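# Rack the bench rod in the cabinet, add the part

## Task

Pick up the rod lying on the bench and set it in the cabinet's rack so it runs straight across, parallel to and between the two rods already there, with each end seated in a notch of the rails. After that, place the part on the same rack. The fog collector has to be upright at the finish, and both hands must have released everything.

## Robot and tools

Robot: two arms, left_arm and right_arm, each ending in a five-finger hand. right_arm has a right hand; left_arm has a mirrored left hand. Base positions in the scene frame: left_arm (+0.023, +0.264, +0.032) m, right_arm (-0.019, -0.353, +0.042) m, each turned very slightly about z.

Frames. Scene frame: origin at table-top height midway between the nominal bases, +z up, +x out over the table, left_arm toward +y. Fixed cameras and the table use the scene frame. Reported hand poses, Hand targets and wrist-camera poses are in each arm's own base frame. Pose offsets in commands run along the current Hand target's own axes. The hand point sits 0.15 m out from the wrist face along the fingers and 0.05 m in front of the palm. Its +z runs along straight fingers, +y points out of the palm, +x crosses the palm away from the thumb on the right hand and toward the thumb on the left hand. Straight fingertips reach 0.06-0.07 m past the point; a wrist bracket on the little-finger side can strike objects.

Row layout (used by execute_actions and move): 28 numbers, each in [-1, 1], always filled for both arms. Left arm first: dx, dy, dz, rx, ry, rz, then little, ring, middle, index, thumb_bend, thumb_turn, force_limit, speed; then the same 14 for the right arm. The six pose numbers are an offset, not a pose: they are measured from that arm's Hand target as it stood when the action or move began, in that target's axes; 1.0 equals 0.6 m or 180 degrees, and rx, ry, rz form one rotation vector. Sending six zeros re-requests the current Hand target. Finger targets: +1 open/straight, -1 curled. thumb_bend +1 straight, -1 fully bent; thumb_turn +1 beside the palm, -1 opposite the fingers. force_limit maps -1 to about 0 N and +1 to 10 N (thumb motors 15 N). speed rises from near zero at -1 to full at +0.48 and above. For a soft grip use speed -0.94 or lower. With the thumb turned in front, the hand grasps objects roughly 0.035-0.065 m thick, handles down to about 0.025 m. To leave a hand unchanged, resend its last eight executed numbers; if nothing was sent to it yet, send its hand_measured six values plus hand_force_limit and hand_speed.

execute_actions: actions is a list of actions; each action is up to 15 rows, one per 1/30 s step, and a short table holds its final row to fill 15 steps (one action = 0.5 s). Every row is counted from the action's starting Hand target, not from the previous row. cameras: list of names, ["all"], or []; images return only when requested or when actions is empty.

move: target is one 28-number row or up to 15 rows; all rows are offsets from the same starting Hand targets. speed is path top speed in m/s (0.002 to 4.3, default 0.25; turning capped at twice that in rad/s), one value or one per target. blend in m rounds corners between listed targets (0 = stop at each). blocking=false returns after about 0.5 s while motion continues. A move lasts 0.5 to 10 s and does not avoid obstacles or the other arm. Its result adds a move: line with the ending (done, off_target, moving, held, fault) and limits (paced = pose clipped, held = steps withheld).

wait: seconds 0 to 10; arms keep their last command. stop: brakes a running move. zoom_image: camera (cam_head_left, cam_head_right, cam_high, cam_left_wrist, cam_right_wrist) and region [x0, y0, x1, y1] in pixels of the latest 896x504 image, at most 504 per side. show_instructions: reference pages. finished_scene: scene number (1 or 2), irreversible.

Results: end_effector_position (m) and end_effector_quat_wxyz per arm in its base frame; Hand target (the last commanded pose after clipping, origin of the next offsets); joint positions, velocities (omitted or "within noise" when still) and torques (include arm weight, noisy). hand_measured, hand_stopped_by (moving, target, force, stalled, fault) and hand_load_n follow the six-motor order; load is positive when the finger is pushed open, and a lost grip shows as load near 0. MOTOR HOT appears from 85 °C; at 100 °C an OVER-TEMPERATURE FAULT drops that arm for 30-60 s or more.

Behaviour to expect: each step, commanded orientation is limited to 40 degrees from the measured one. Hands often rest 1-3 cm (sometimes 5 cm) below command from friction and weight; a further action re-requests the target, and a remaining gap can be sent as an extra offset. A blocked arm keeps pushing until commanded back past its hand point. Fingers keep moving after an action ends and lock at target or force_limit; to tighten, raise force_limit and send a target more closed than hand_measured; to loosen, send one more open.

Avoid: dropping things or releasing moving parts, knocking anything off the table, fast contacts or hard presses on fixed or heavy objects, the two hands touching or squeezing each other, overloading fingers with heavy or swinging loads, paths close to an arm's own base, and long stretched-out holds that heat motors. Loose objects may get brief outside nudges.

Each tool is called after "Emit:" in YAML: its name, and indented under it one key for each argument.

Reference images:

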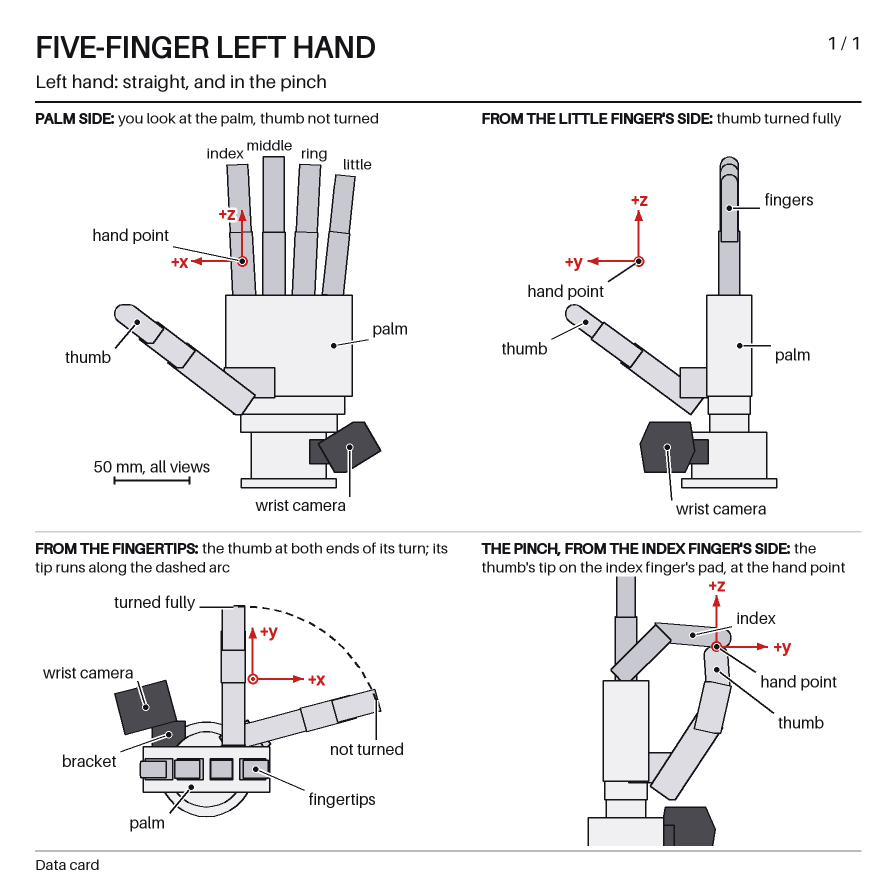

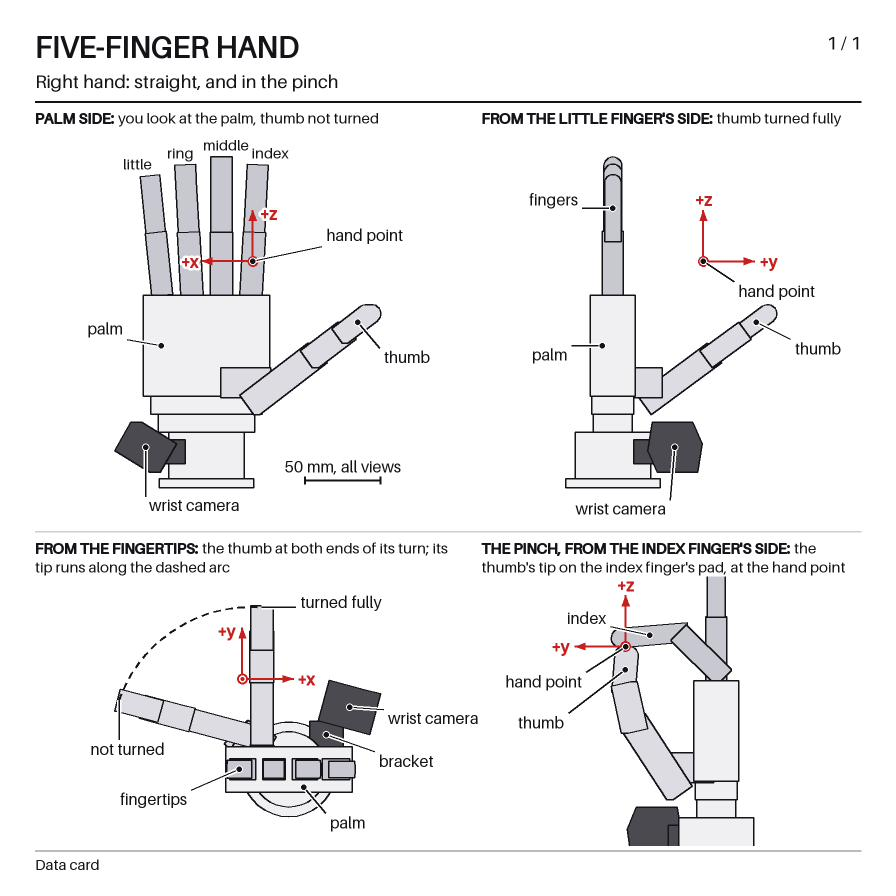

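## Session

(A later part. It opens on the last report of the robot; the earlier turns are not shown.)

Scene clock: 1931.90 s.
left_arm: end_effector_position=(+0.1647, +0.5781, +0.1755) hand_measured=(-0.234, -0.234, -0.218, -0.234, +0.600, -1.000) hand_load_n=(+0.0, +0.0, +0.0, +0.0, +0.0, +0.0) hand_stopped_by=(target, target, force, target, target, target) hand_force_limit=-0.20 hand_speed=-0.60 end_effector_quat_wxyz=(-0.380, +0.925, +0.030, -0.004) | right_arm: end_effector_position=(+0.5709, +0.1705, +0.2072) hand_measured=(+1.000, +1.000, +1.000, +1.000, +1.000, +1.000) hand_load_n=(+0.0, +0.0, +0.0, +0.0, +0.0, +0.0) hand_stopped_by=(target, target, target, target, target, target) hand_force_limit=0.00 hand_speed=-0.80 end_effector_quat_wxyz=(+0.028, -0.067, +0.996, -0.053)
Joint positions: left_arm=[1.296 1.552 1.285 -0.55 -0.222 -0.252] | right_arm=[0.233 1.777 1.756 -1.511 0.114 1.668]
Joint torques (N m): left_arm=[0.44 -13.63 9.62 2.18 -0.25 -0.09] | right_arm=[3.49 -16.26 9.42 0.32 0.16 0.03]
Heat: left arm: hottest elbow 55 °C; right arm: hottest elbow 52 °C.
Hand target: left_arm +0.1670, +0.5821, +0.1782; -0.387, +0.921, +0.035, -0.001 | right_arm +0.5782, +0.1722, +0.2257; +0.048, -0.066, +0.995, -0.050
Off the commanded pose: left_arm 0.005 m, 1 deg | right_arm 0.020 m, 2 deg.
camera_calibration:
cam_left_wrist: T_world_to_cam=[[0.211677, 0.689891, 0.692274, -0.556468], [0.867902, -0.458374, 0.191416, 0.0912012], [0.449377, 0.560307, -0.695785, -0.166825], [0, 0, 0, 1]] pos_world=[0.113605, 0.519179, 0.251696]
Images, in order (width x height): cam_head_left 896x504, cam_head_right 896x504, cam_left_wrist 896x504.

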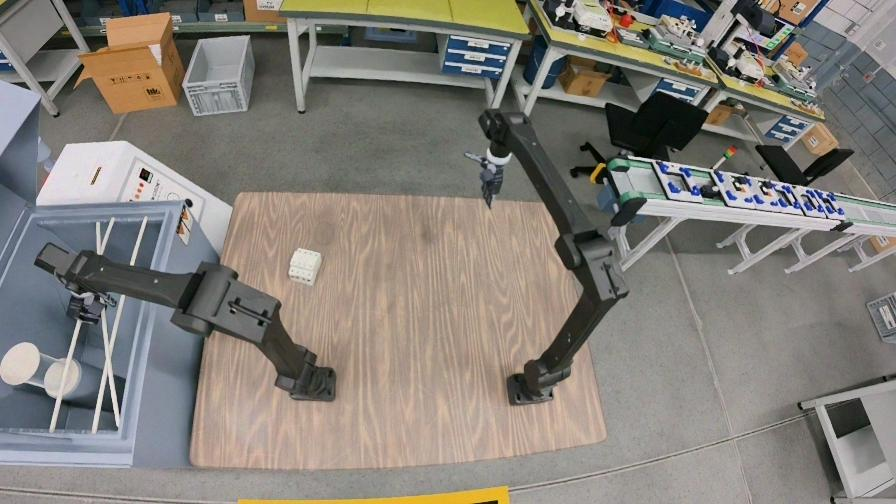

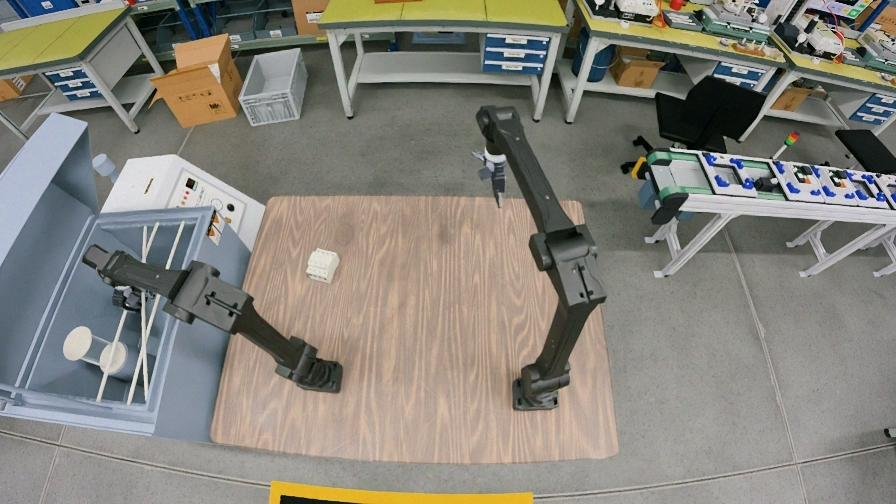

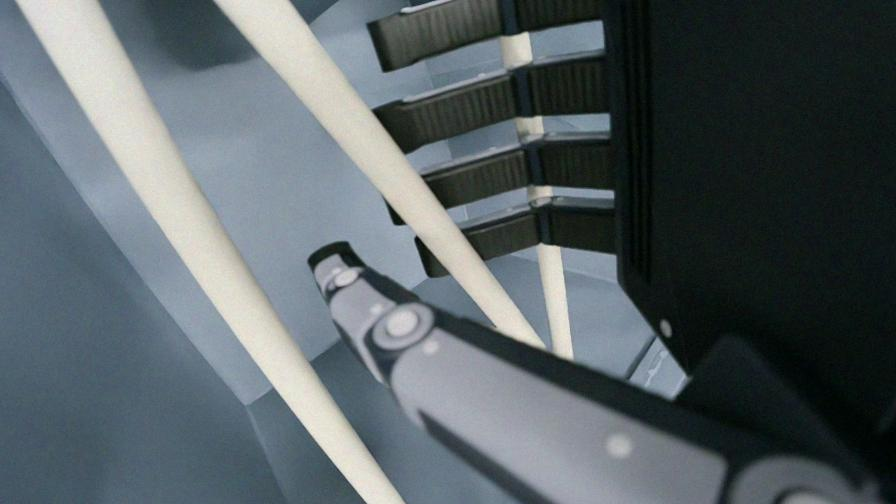

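Emit:
execute_actions:
  actions:
    - [[0,0,0,0,0,0,0,0.1,0.3,0.2,0.65,-1,-0.2,-0.4,0,0,0,0,0,0,1,1,1,1,1,1,0,-0.8]]
    - [[0,0,0,0,0,0,0,0.1,0.3,0.2,0.65,-1,-0.2,-0.4,0,0,0,0,0,0,1,1,1,1,1,1,0,-0.8]]
  cameras: ["cam_head_left","cam_left_wrist"]

Scene clock: 2000.80 s.
left_arm: end_effector_position=(+0.1648, +0.5781, +0.1755) hand_measured=(+0.000, +0.100, +0.300, +0.200, +0.650, -1.000) hand_load_n=(+0.0, +0.0, +0.0, +0.0, +0.0, +0.5) hand_stopped_by=(target, target, target, target, target, target) hand_force_limit=-0.20 hand_speed=-0.40 end_effector_quat_wxyz=(-0.380, +0.925, +0.031, -0.004) | right_arm: end_effector_position=(+0.5709, +0.1705, +0.2072) hand_measured=(+1.000, +1.000, +1.000, +1.000, +1.000, +1.000) hand_load_n=(+0.0, +0.0, +0.0, +0.0, +0.0, +0.0) hand_stopped_by=(target, target, target, target, target, target) hand_force_limit=0.00 hand_speed=-0.80 end_effector_quat_wxyz=(+0.028, -0.067, +0.996, -0.053)
Joint positions: left_arm=[1.296 1.552 1.285 -0.55 -0.222 -0.253] | right_arm=[0.233 1.777 1.756 -1.511 0.114 1.668]
Joint torques (N m): left_arm=[0.85 -13.63 9.74 2.14 -0.22 -0.14] | right_arm=[3.6 -16.09 9.18 0.32 0.19 0.02]
Heat: left arm: hottest elbow 53 °C; right arm: hottest elbow 52 °C.
Hand target: left_arm +0.1670, +0.5820, +0.1782; -0.387, +0.921, +0.035, -0.001 | right_arm +0.5782, +0.1722, +0.2257; +0.048, -0.066, +0.995, -0.050
Off the commanded pose: left_arm 0.005 m, 1 deg | right_arm 0.020 m, 2 deg.
camera_calibration:
cam_left_wrist: T_world_to_cam=[[0.210845, 0.689986, 0.692434, -0.556464], [0.868053, -0.457872, 0.191933, 0.0907945], [0.449477, 0.560601, -0.695484, -0.167064], [0, 0, 0, 1]] pos_world=[0.113605, 0.519181, 0.251698]
Images, in order (width x height): cam_head_left 896x504, cam_left_wrist 896x504.

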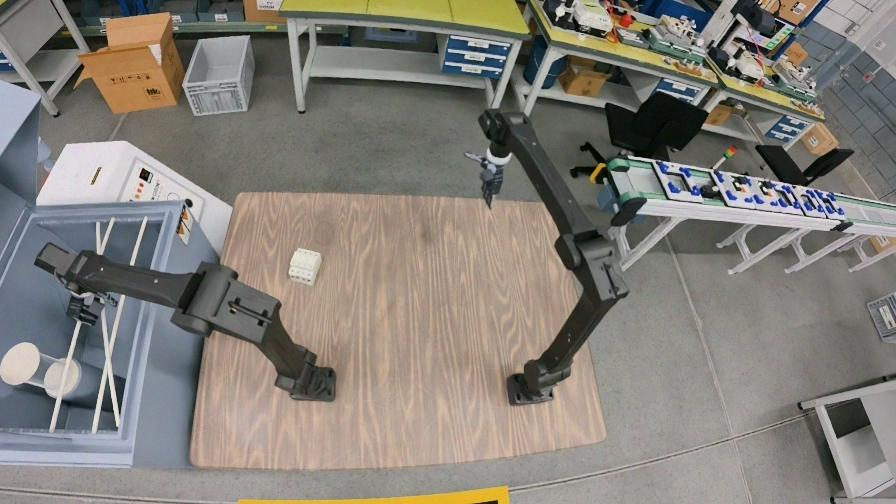

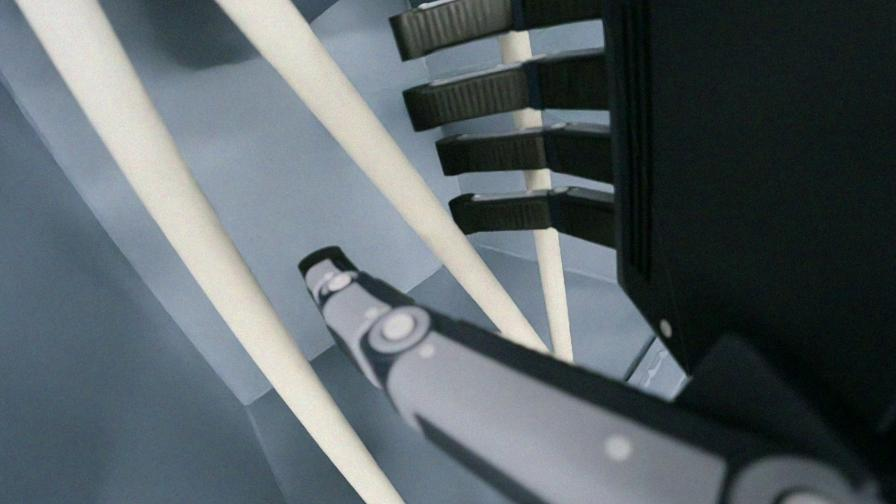

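Emit:
move:
  target: [0.0049,-0.1053,-0.0637,0,0,0,0,0.1,0.3,0.2,0.65,-1,-0.2,-0.4,0,0,0,0,0,0,1,1,1,1,1,1,0,-0.8]
  speed: 0.04
  cameras: ["cam_head_left","cam_left_wrist"]

Scene clock: 2007.03 s.
left_arm: end_effector_position=(+0.1669, +0.5855, +0.2296) hand_measured=(+0.000, +0.100, +0.300, +0.200, +0.650, -1.000) hand_load_n=(+0.0, +0.0, +0.0, +0.0, +0.0, +0.0) hand_stopped_by=(target, target, target, target, target, target) hand_force_limit=-0.20 hand_speed=-0.40 end_effector_quat_wxyz=(-0.374, +0.927, +0.030, -0.006) | right_arm: end_effector_position=(+0.5709, +0.1705, +0.2072) hand_measured=(+1.000, +1.000, +1.000, +1.000, +1.000, +1.000) hand_load_n=(+0.0, +0.0, +0.0, +0.0, +0.0, +0.0) hand_stopped_by=(target, target, target, target, target, target) hand_force_limit=0.00 hand_speed=-0.80 end_effector_quat_wxyz=(+0.028, -0.067, +0.996, -0.053)
Joint positions: left_arm=[1.296 1.552 1.434 -0.714 -0.222 -0.253] | right_arm=[0.233 1.777 1.756 -1.511 0.114 1.668]
Joint torques (N m): left_arm=[1.26 -13.51 13.85 1.06 0.03 -0.07] | right_arm=[3.14 -15.79 9.07 0.44 0.19 0.04]
Heat: left arm: hottest elbow 53 °C; right arm: hottest elbow 52 °C.
Hand target: left_arm +0.1671, +0.5991, +0.2502; -0.387, +0.921, +0.035, -0.001 | right_arm +0.5782, +0.1722, +0.2257; +0.048, -0.066, +0.995, -0.050
Off the commanded pose: left_arm 0.025 m, 2 deg | right_arm 0.020 m, 2 deg.
move: off_target (left_arm, right_arm)
camera_calibration:
cam_left_wrist: T_world_to_cam=[[0.213465, 0.699072, 0.682444, -0.602938], [0.86877, -0.45534, 0.194688, 0.0797677], [0.446845, 0.551328, -0.704533, -0.126633], [0, 0, 0, 1]] pos_world=[0.115992, 0.527635, 0.306725]
Images, in order (width x height): cam_head_left 896x504, cam_left_wrist 896x504.

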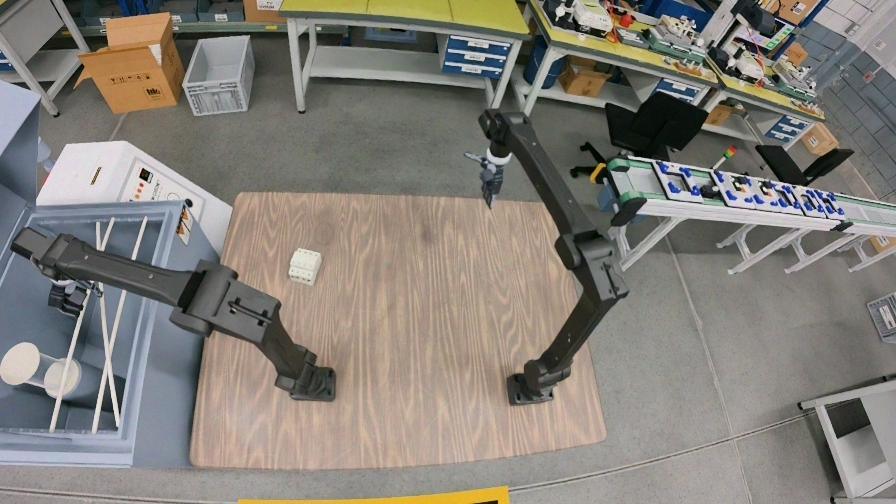

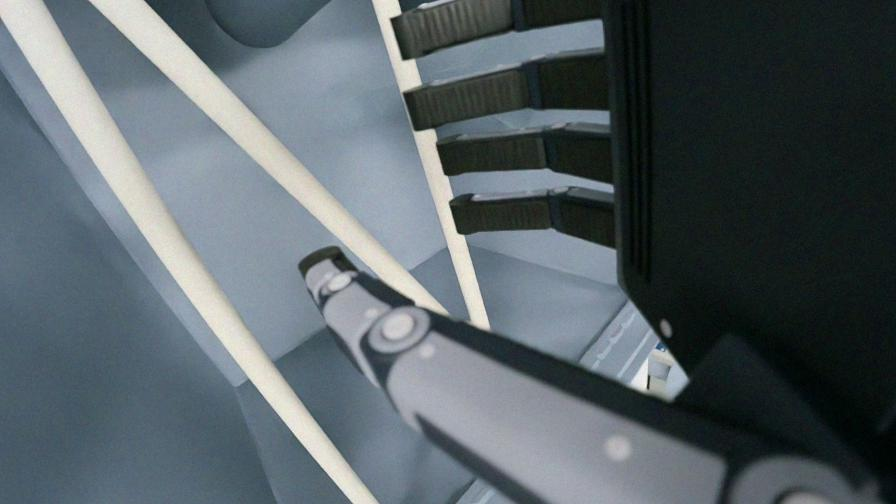

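Emit:
move:
  target: [-0.0466,0.0095,-0.0114,0.0030,-0.0855,-0.0839,0,0.1,0.3,0.2,0.65,-1,-0.2,-0.4,0,0,0,0,0,0,1,1,1,1,1,1,0,-0.8]
  speed: 0.15
  cameras: ["cam_head_left","cam_left_wrist"]

Scene clock: 2017.90 s.
left_arm: end_effector_position=(+0.1329, +0.5773, +0.2225) hand_measured=(+0.000, +0.100, +0.300, +0.200, +0.650, -1.000) hand_load_n=(-0.5, +0.5, +0.0, +0.0, +0.0, +0.0) hand_stopped_by=(target, target, target, target, target, target) hand_force_limit=-0.20 hand_speed=-0.40 end_effector_quat_wxyz=(-0.361, +0.907, +0.200, -0.085) | right_arm: end_effector_position=(+0.5709, +0.1705, +0.2072) hand_measured=(+1.000, +1.000, +1.000, +1.000, +1.000, +1.000) hand_load_n=(-0.5, +0.0, +0.5, +0.0, +0.0, +0.0) hand_stopped_by=(target, target, target, target, target, target) hand_force_limit=0.00 hand_speed=-0.80 end_effector_quat_wxyz=(+0.028, -0.067, +0.996, -0.053)
Joint positions: left_arm=[1.28 1.552 1.434 -0.841 -0.482 -0.57] | right_arm=[0.233 1.777 1.756 -1.511 0.114 1.668]
Joint torques (N m): left_arm=[0.09 -14.68 13.59 0.96 -0.48 -0.14] | right_arm=[3.02 -16.15 9.13 0.39 0.17 0.06]
Heat: left arm: hottest elbow 57 °C; right arm: hottest elbow 52 °C.
Hand target: left_arm +0.1398, +0.5884, +0.2502; -0.380, +0.899, +0.206, -0.073 | right_arm +0.5782, +0.1722, +0.2257; +0.048, -0.066, +0.995, -0.050
Off the commanded pose: left_arm 0.031 m, 3 deg | right_arm 0.020 m, 2 deg.
move: off_target (left_arm, right_arm)
camera_calibration:
cam_left_wrist: T_world_to_cam=[[-0.0494515, 0.738114, 0.672861, -0.570573], [0.978602, -0.0989149, 0.180429, -0.110381], [0.199733, 0.667385, -0.717428, -0.14313], [0, 0, 0, 1]] pos_world=[0.108391, 0.505753, 0.301147]
Images, in order (width x height): cam_head_left 896x504, cam_left_wrist 896x504.

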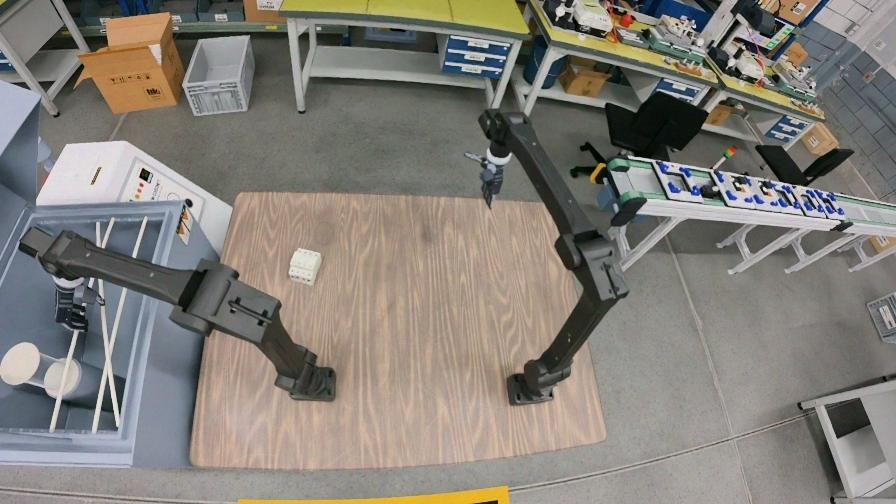

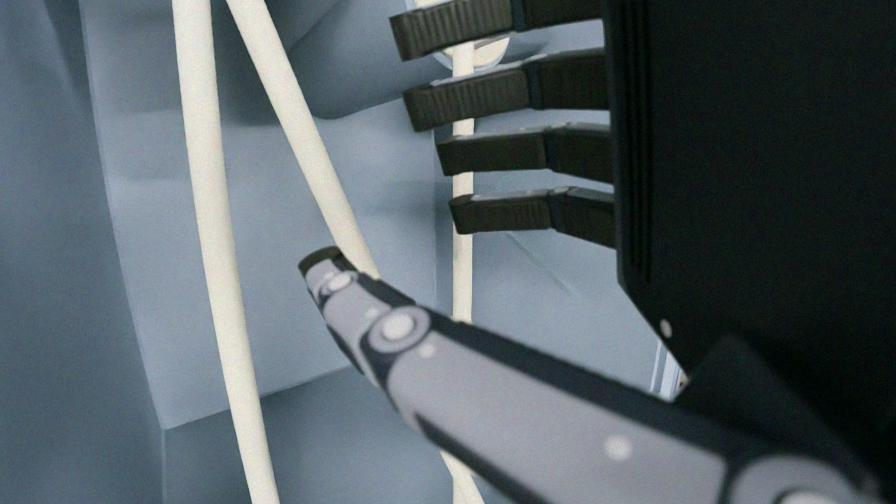

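Emit:
zoom_image:
  camera: "cam_left_wrist"
  region: [150, 0, 500, 350]

Emit:
zoom_image:
  camera: "cam_left_wrist"
  region: [350, 380, 600, 504]

Scaled by 1.440 from the camera's 896x504 image, which has a finer 1280x720 frame.

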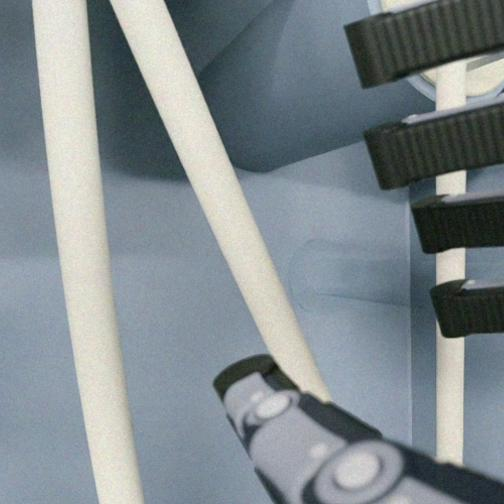

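Scaled by 2.016 from the camera's 896x504 image, which has a finer 1280x720 frame.

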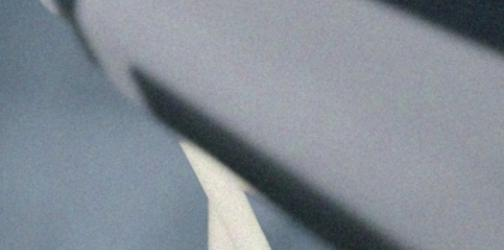

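Emit:
move:
  target: [-0.0028,0.0627,0.0366,0,-0.0055,0.0055,0,0.1,0.3,0.2,0.65,-1,-0.2,-0.4,0,0,0,0,0,0,1,1,1,1,1,1,0,-0.8]
  speed: 0.04
  cameras: ["cam_left_wrist"]

Emit:
zoom_image:
  camera: "cam_left_wrist"
  region: [150, 0, 500, 350]

Scene clock: 2048.10 s.
left_arm: end_effector_position=(+0.1392, +0.5762, +0.2067) hand_measured=(+0.000, +0.100, +0.300, +0.200, +0.650, -1.000) hand_load_n=(+0.0, +0.0, +0.0, +0.0, +0.0, +0.0) hand_stopped_by=(target, target, target, target, target, target) hand_force_limit=-0.20 hand_speed=-0.40 end_effector_quat_wxyz=(-0.372, +0.902, +0.199, -0.089) | right_arm: end_effector_position=(+0.5709, +0.1705, +0.2072) hand_measured=(+1.000, +1.000, +1.000, +1.000, +1.000, +1.000) hand_load_n=(+0.0, +0.0, +0.0, +0.0, +0.0, +0.0) hand_stopped_by=(target, target, target, target, target, target) hand_force_limit=0.00 hand_speed=-0.80 end_effector_quat_wxyz=(+0.028, -0.067, +0.996, -0.053)
Joint positions: left_arm=[1.261 1.552 1.386 -0.78 -0.509 -0.577] | right_arm=[0.233 1.777 1.756 -1.511 0.114 1.668]
Joint torques (N m): left_arm=[0.44 -14.39 9.48 1.98 -0.47 -0.11] | right_arm=[3.96 -16.85 9.22 0.16 0.15 0.01]
Heat: left arm: hottest elbow 62 °C; right arm: hottest elbow 52 °C.
Hand target: left_arm +0.1438, +0.5785, +0.2080; -0.378, +0.900, +0.202, -0.085 | right_arm +0.5782, +0.1722, +0.2257; +0.048, -0.066, +0.995, -0.050
Off the commanded pose: left_arm 0.005 m, 1 deg | right_arm 0.020 m, 2 deg.
move: off_target (right_arm)
camera_calibration:
cam_left_wrist: T_world_to_cam=[[-0.0409957, 0.724318, 0.688246, -0.55517], [0.981009, -0.10152, 0.165275, -0.109437], [0.189583, 0.681951, -0.706401, -0.164255], [0, 0, 0, 1]] pos_world=[0.115739, 0.503024, 0.284151]
Images, in order (width x height): cam_left_wrist 896x504.

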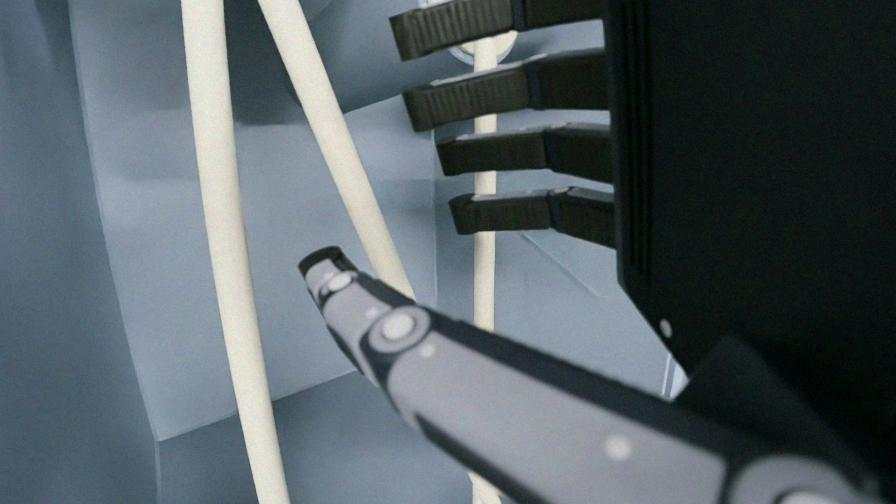

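Scaled by 1.440 from the camera's 896x504 image, which has a finer 1280x720 frame.

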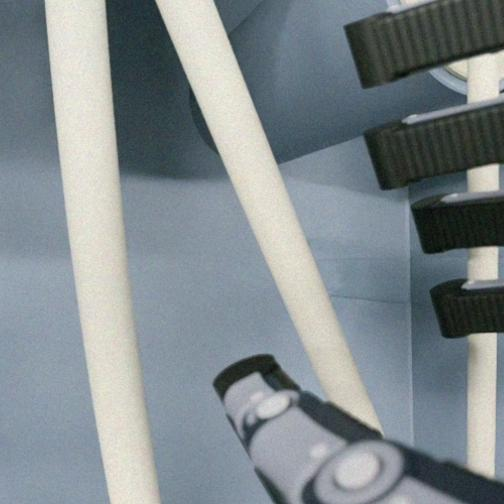

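Emit:
move:
  target: [0,0.0240,0.0236,0,0,0,0,0.1,0.3,0.2,0.65,-1,-0.2,-0.4,0,0,0,0,0,0,1,1,1,1,1,1,0,-0.8]
  speed: 0.03
  cameras: ["cam_left_wrist","cam_head_left"]

Emit:
zoom_image:
  camera: "cam_left_wrist"
  region: [250, 0, 600, 350]

Scene clock: 2061.90 s.
left_arm: end_effector_position=(+0.1390, +0.5756, +0.1922) hand_measured=(+0.000, +0.100, +0.300, +0.200, +0.650, -1.000) hand_load_n=(+0.0, +0.0, +0.0, +0.0, +0.0, +0.0) hand_stopped_by=(target, target, target, target, target, target) hand_force_limit=-0.20 hand_speed=-0.40 end_effector_quat_wxyz=(-0.376, +0.901, +0.200, -0.087) | right_arm: end_effector_position=(+0.5709, +0.1705, +0.2072) hand_measured=(+1.000, +1.000, +1.000, +1.000, +1.000, +1.000) hand_load_n=(+0.0, +0.0, +0.0, +0.0, +0.0, +0.0) hand_stopped_by=(target, target, target, target, target, target) hand_force_limit=0.00 hand_speed=-0.80 end_effector_quat_wxyz=(+0.028, -0.067, +0.996, -0.053)
Joint positions: left_arm=[1.261 1.552 1.343 -0.727 -0.509 -0.577] | right_arm=[0.233 1.777 1.756 -1.511 0.114 1.668]
Joint torques (N m): left_arm=[-0.15 -13.45 9.4 1.94 -0.48 -0.1] | right_arm=[3.84 -16.44 9.18 0.2 0.16 0.03]
Heat: left arm: hottest elbow 59 °C; right arm: hottest elbow 52 °C.
Hand target: left_arm +0.1438, +0.5785, +0.1877; -0.378, +0.900, +0.202, -0.085 | right_arm +0.5782, +0.1722, +0.2257; +0.048, -0.066, +0.995, -0.050
Off the commanded pose: left_arm 0.007 m, 0 deg | right_arm 0.020 m, 2 deg.
move: off_target (right_arm)
camera_calibration:
cam_left_wrist: T_world_to_cam=[[-0.0434254, 0.717718, 0.694979, -0.541923], [0.980493, -0.102861, 0.167492, -0.10651], [0.191698, 0.688695, -0.69925, -0.179709], [0, 0, 0, 1]] pos_world=[0.115349, 0.501756, 0.268803]
Images, in order (width x height): cam_head_left 896x504, cam_left_wrist 896x504.

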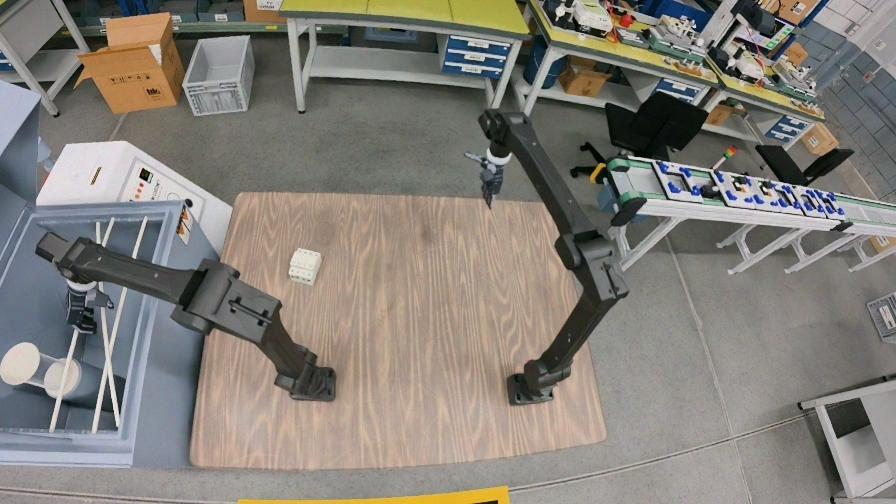

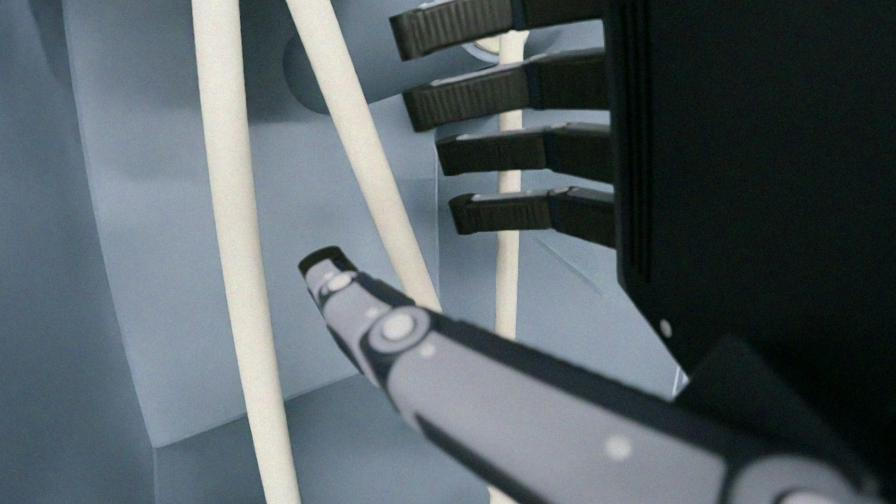

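Scaled by 1.440 from the camera's 896x504 image, which has a finer 1280x720 frame.

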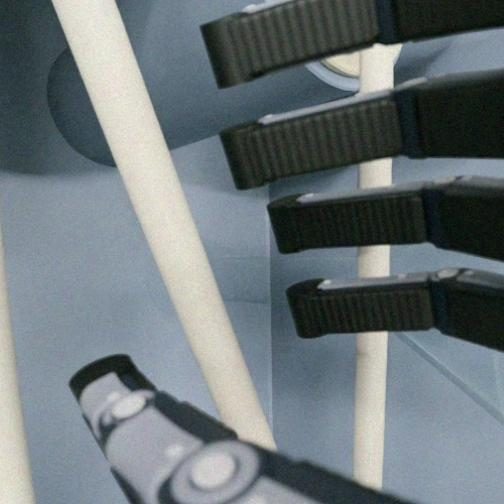

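Emit:
move:
  target: [0,0.0110,0.0055,0,0,0,0,0.1,0.3,0.2,0.65,-1,-0.2,-0.4,0,0,0,0,0,0,1,1,1,1,1,1,0,-0.8]
  speed: 0.03
  cameras: []

Scene clock: 2073.97 s.
left_arm: end_effector_position=(+0.1398, +0.5737, +0.1853) hand_measured=(+0.000, +0.100, +0.300, +0.200, +0.650, -1.000) hand_load_n=(+0.0, +0.0, +0.0, +0.0, +0.0, +0.0) hand_stopped_by=(target, target, target, target, target, target) hand_force_limit=-0.20 hand_speed=-0.40 end_effector_quat_wxyz=(-0.376, +0.901, +0.201, -0.087) | right_arm: end_effector_position=(+0.5709, +0.1705, +0.2072) hand_measured=(+1.000, +1.000, +1.000, +1.000, +1.000, +1.000) hand_load_n=(+0.0, +0.0, +0.0, +0.5, +0.0, +0.0) hand_stopped_by=(target, target, target, target, target, target) hand_force_limit=0.00 hand_speed=-0.80 end_effector_quat_wxyz=(+0.028, -0.067, +0.996, -0.053)
Joint positions: left_arm=[1.258 1.552 1.325 -0.71 -0.511 -0.58] | right_arm=[0.233 1.777 1.756 -1.511 0.114 1.668]
Joint torques (N m): left_arm=[0.32 -12.92 9.4 1.92 -0.46 -0.11] | right_arm=[3.78 -16.44 8.99 0.4 0.18 0]
Heat: left arm: hottest elbow 57 °C; right arm: hottest elbow 52 °C.
Hand target: left_arm +0.1446, +0.5765, +0.1807; -0.378, +0.900, +0.202, -0.085 | right_arm +0.5782, +0.1722, +0.2257; +0.048, -0.066, +0.995, -0.050
Off the commanded pose: left_arm 0.007 m, 0 deg | right_arm 0.020 m, 2 deg.
move: off_target (right_arm)
No camera images: "cameras" was empty.

Emit:
execute_actions:
  actions:
    - [[0,0,0,0,0,0,-0.235,-0.235,-0.11,-0.235,0.62,-1,-0.6,-0.5,0,0,0,0,0,0,1,1,1,1,1,1,0,-0.8]]
    - [[0,0,0,0,0,0,-0.235,-0.235,-0.11,-0.235,0.62,-1,-0.6,-0.5,0,0,0,0,0,0,1,1,1,1,1,1,0,-0.8]]
  cameras: ["cam_left_wrist","cam_head_left"]

Emit:
zoom_image:
  camera: "cam_left_wrist"
  region: [250, 0, 600, 350]

Scene clock: 2080.27 s.
left_arm: end_effector_position=(+0.1400, +0.5740, +0.1855) hand_measured=(-0.234, -0.234, -0.110, -0.234, +0.620, -1.000) hand_load_n=(+0.0, +0.0, +0.0, +0.0, +0.0, +0.0) hand_stopped_by=(target, target, target, target, target, target) hand_force_limit=-0.60 hand_speed=-0.50 end_effector_quat_wxyz=(-0.376, +0.900, +0.201, -0.087) | right_arm: end_effector_position=(+0.5709, +0.1705, +0.2072) hand_measured=(+1.000, +1.000, +1.000, +1.000, +1.000, +1.000) hand_load_n=(+0.0, +0.0, +0.0, +0.0, +0.0, +0.0) hand_stopped_by=(target, target, target, target, target, target) hand_force_limit=0.00 hand_speed=-0.80 end_effector_quat_wxyz=(+0.028, -0.067, +0.996, -0.053)
Joint positions: left_arm=[1.258 1.552 1.325 -0.709 -0.512 -0.58] | right_arm=[0.233 1.777 1.756 -1.511 0.114 1.668]
Joint torques (N m): left_arm=[0.26 -13.51 9.51 1.89 -0.49 -0.1] | right_arm=[3.08 -15.91 9.05 0.28 0.17 0.03]
Heat: left arm: hottest elbow 56 °C; right arm: hottest elbow 52 °C.
Hand target: left_arm +0.1447, +0.5765, +0.1807; -0.378, +0.900, +0.202, -0.085 | right_arm +0.5782, +0.1722, +0.2257; +0.048, -0.066, +0.995, -0.050
Off the commanded pose: left_arm 0.007 m, 0 deg | right_arm 0.020 m, 2 deg.
camera_calibration:
cam_left_wrist: T_world_to_cam=[[-0.0442833, 0.71649, 0.696191, -0.535476], [0.980553, -0.102197, 0.167547, -0.106887], [0.191194, 0.690071, -0.69803, -0.184362], [0, 0, 0, 1]] pos_world=[0.116344, 0.499962, 0.262012]
Images, in order (width x height): cam_head_left 896x504, cam_left_wrist 896x504.

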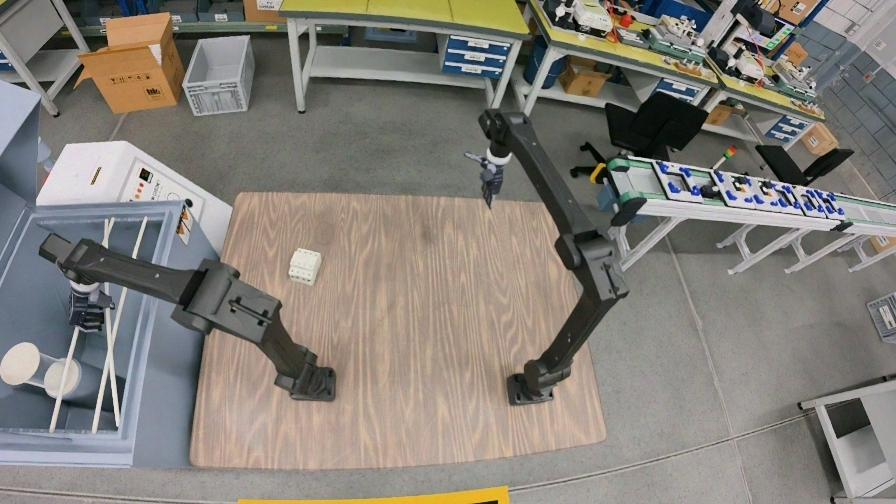

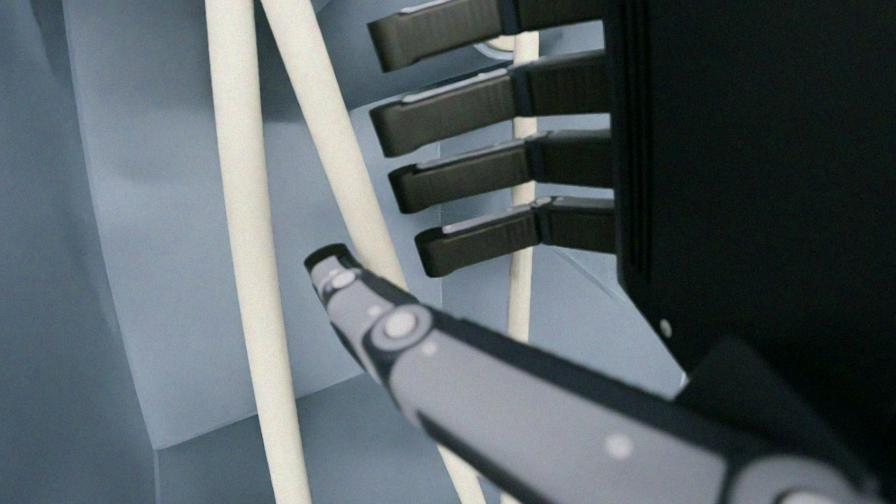

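Scaled by 1.440 from the camera's 896x504 image, which has a finer 1280x720 frame.

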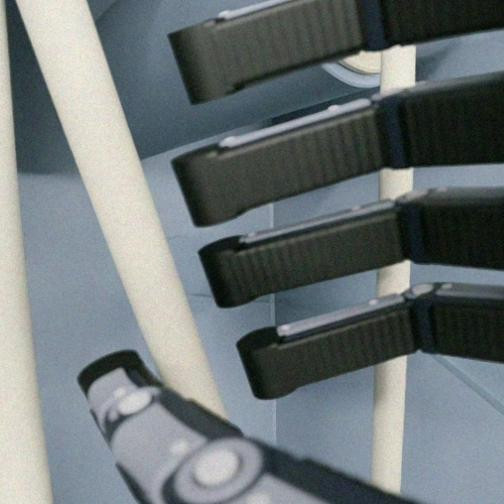

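Emit:
zoom_image:
  camera: "cam_head_left"
  region: [30, 190, 170, 450]

Scaled by 1.938 from the camera's 896x504 image, which has a finer 1280x720 frame.

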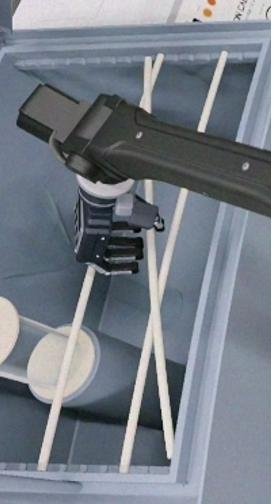

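Emit:
execute_actions:
  actions:
    - [[0,0,0,0,0,0,-0.235,-0.235,-0.11,-0.235,0.45,-1,-0.5,-0.8,0,0,0,0,0,0,1,1,1,1,1,1,0,-0.8]]
    - [[0,0,0,0,0,0,-0.235,-0.235,-0.11,-0.235,0.36,-1,-0.5,-0.85,0,0,0,0,0,0,1,1,1,1,1,1,0,-0.8]]
    - [[0,0,0,0,0,0,-0.235,-0.235,-0.11,-0.235,0.36,-1,-0.5,-0.85,0,0,0,0,0,0,1,1,1,1,1,1,0,-0.8]]
  cameras: ["cam_left_wrist","cam_head_left"]

Emit:
zoom_image:
  camera: "cam_left_wrist"
  region: [250, 0, 600, 350]

Emit:
zoom_image:
  camera: "cam_head_left"
  region: [30, 190, 170, 450]

Scene clock: 2099.87 s.
left_arm: end_effector_position=(+0.1402, +0.5739, +0.1855) hand_measured=(-0.234, -0.234, -0.110, -0.234, +0.386, -1.000) hand_load_n=(+0.0, +3.0, +0.0, +0.0, +4.0, +0.0) hand_stopped_by=(target, target, target, target, force, target) hand_force_limit=-0.50 hand_speed=-0.85 end_effector_quat_wxyz=(-0.376, +0.900, +0.201, -0.087) | right_arm: end_effector_position=(+0.5709, +0.1705, +0.2072) hand_measured=(+1.000, +1.000, +1.000, +1.000, +1.000, +1.000) hand_load_n=(+0.0, +0.0, +0.0, +0.0, +0.0, +0.0) hand_stopped_by=(target, target, target, target, target, target) hand_force_limit=0.00 hand_speed=-0.80 end_effector_quat_wxyz=(+0.028, -0.067, +0.996, -0.053)
Joint positions: left_arm=[1.258 1.552 1.325 -0.709 -0.512 -0.58] | right_arm=[0.233 1.777 1.756 -1.511 0.114 1.668]
Joint torques (N m): left_arm=[0.73 -13.33 9.4 1.91 -0.45 -0.1] | right_arm=[3.19 -16.44 9.33 0.27 0.15 0.05]
Heat: left arm: hottest elbow 53 °C; right arm: hottest elbow 52 °C.
Hand target: left_arm +0.1448, +0.5764, +0.1807; -0.378, +0.900, +0.202, -0.085 | right_arm +0.5782, +0.1722, +0.2257; +0.048, -0.066, +0.995, -0.050
Off the commanded pose: left_arm 0.007 m, 0 deg | right_arm 0.020 m, 2 deg.
camera_calibration:
cam_left_wrist: T_world_to_cam=[[-0.0439858, 0.716518, 0.696181, -0.535441], [0.980507, -0.102612, 0.167559, -0.106886], [0.191495, 0.68998, -0.698038, -0.184319], [0, 0, 0, 1]] pos_world=[0.116547, 0.499862, 0.262012]
Images, in order (width x height): cam_head_left 896x504, cam_left_wrist 896x504.

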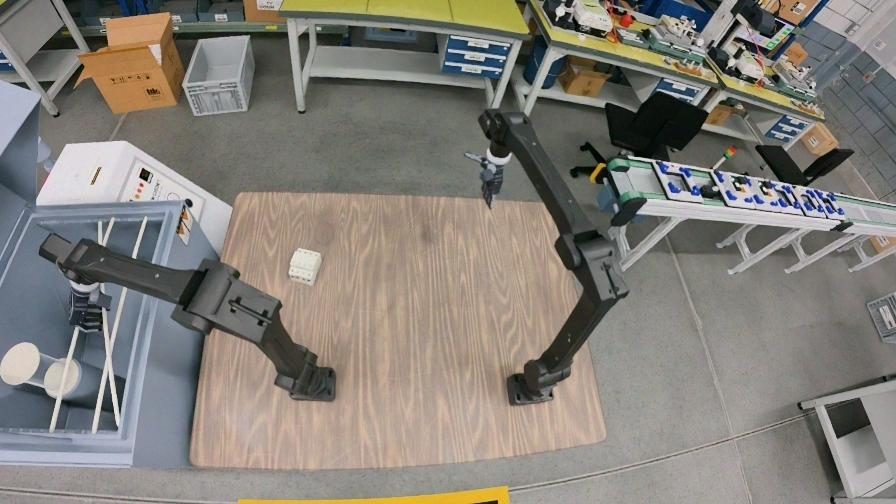

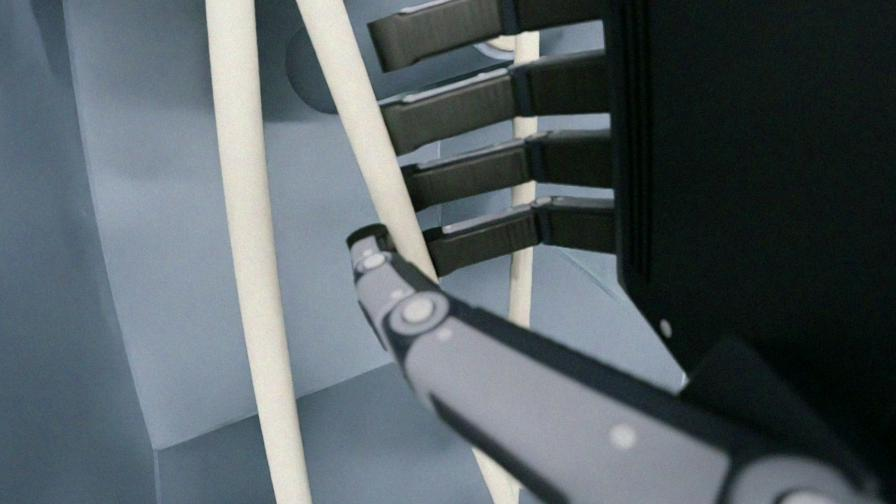

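Scaled by 1.440 from the camera's 896x504 image, which has a finer 1280x720 frame.

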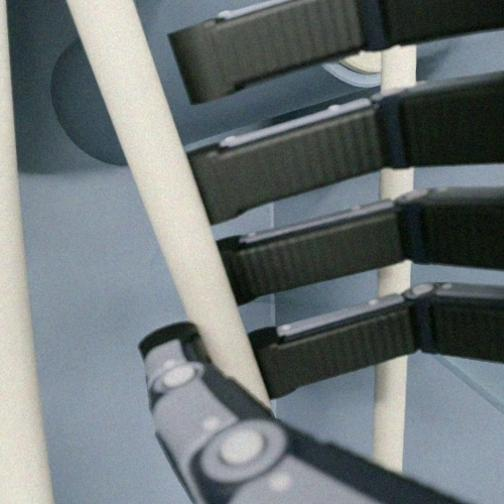

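Scaled by 1.938 from the camera's 896x504 image, which has a finer 1280x720 frame.

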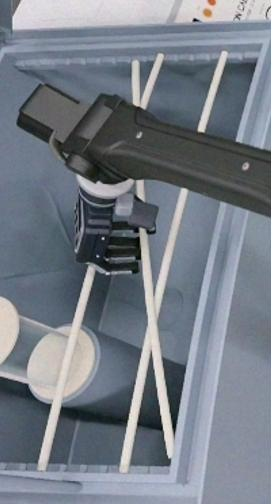

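Emit:
zoom_image:
  camera: "cam_head_left"
  region: [60, 280, 130, 340]

Emit:
zoom_image:
  camera: "cam_head_left"
  region: [90, 400, 140, 440]

Emit:
zoom_image:
  camera: "cam_head_left"
  region: [80, 200, 130, 240]

Scaled by 7.200 from the camera's 896x504 image, which has a finer 1280x720 frame.

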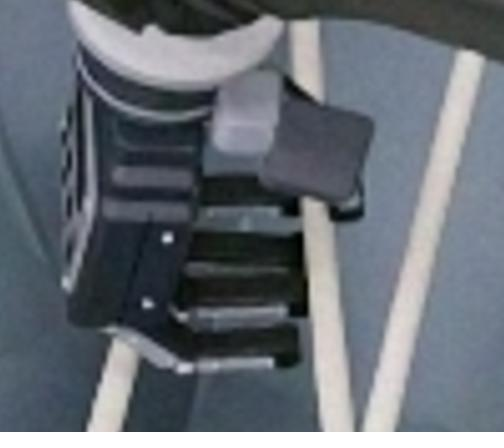

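Scaled by 10.080 from the camera's 896x504 image, which has a finer 1280x720 frame.

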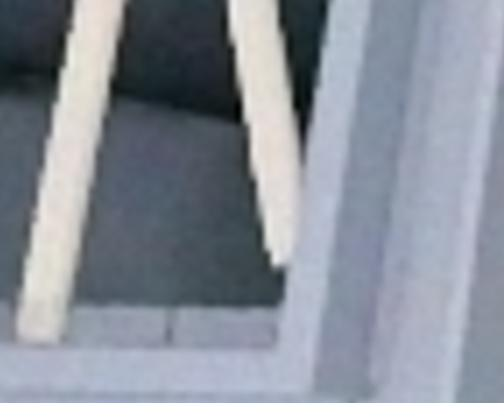

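Scaled by 10.080 from the camera's 896x504 image, which has a finer 1280x720 frame.

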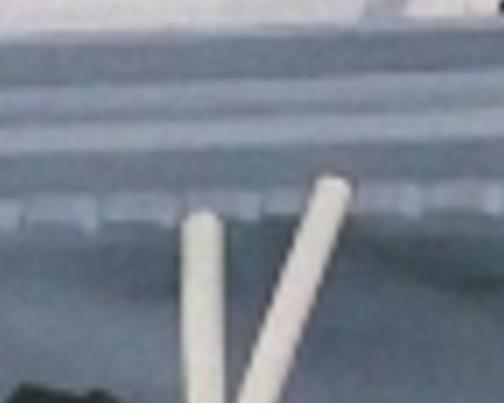

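Emit:
execute_actions:
  actions:
    - [[0,0,0,0,0,0,-0.235,-0.235,-0.11,-0.27,0.36,-1,-0.6,-0.85,0,0,0,0,0,0,1,1,1,1,1,1,0,-0.8]]
    - [[0,0,0,0,0,0,-0.235,-0.235,-0.11,-0.27,0.1,-1,-0.3,-0.85,0,0,0,0,0,0,1,1,1,1,1,1,0,-0.8]]
  cameras: ["cam_left_wrist"]

Emit:
zoom_image:
  camera: "cam_left_wrist"
  region: [250, 0, 600, 350]

Scene clock: 2117.60 s.
left_arm: end_effector_position=(+0.1402, +0.5739, +0.1855) hand_measured=(-0.234, -0.234, -0.110, -0.260, +0.382, -1.000) hand_load_n=(+0.0, +2.5, +0.0, +2.0, +5.5, +0.0) hand_stopped_by=(target, target, target, force, force, target) hand_force_limit=-0.30 hand_speed=-0.85 end_effector_quat_wxyz=(-0.376, +0.900, +0.201, -0.087) | right_arm: end_effector_position=(+0.5709, +0.1705, +0.2072) hand_measured=(+1.000, +1.000, +1.000, +1.000, +1.000, +1.000) hand_load_n=(+0.0, +0.0, +0.0, +0.0, -0.5, +0.0) hand_stopped_by=(target, target, target, target, target, target) hand_force_limit=0.00 hand_speed=-0.80 end_effector_quat_wxyz=(+0.028, -0.067, +0.996, -0.053)
Joint positions: left_arm=[1.258 1.552 1.325 -0.709 -0.512 -0.58] | right_arm=[0.233 1.777 1.756 -1.511 0.114 1.668]
Joint torques (N m): left_arm=[0.62 -12.98 9.43 1.83 -0.44 -0.1] | right_arm=[3.43 -16.09 9.09 0.23 0.13 0.01]
Heat: left arm: hottest elbow 52 °C; right arm: hottest elbow 52 °C.
Hand target: left_arm +0.1447, +0.5765, +0.1807; -0.378, +0.900, +0.202, -0.085 | right_arm +0.5782, +0.1722, +0.2257; +0.048, -0.066, +0.995, -0.050
Off the commanded pose: left_arm 0.007 m, 0 deg | right_arm 0.020 m, 2 deg.
camera_calibration:
cam_left_wrist: T_world_to_cam=[[-0.0439858, 0.716518, 0.696181, -0.535441], [0.980507, -0.102612, 0.167559, -0.106886], [0.191495, 0.68998, -0.698038, -0.184319], [0, 0, 0, 1]] pos_world=[0.116547, 0.499862, 0.262012]
Images, in order (width x height): cam_left_wrist 896x504.

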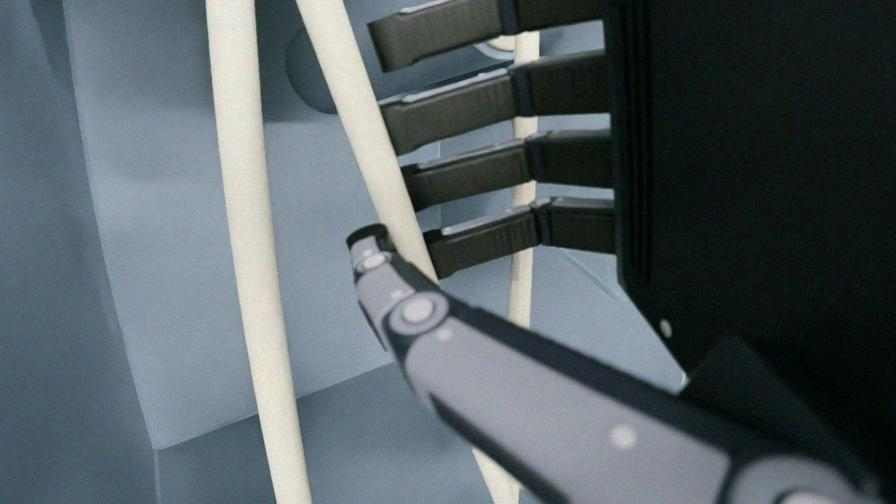

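Scaled by 1.440 from the camera's 896x504 image, which has a finer 1280x720 frame.

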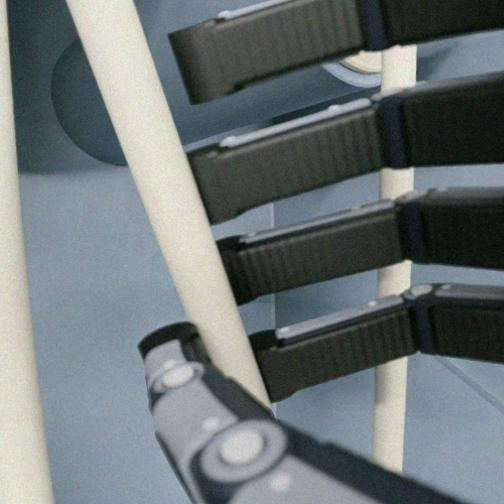

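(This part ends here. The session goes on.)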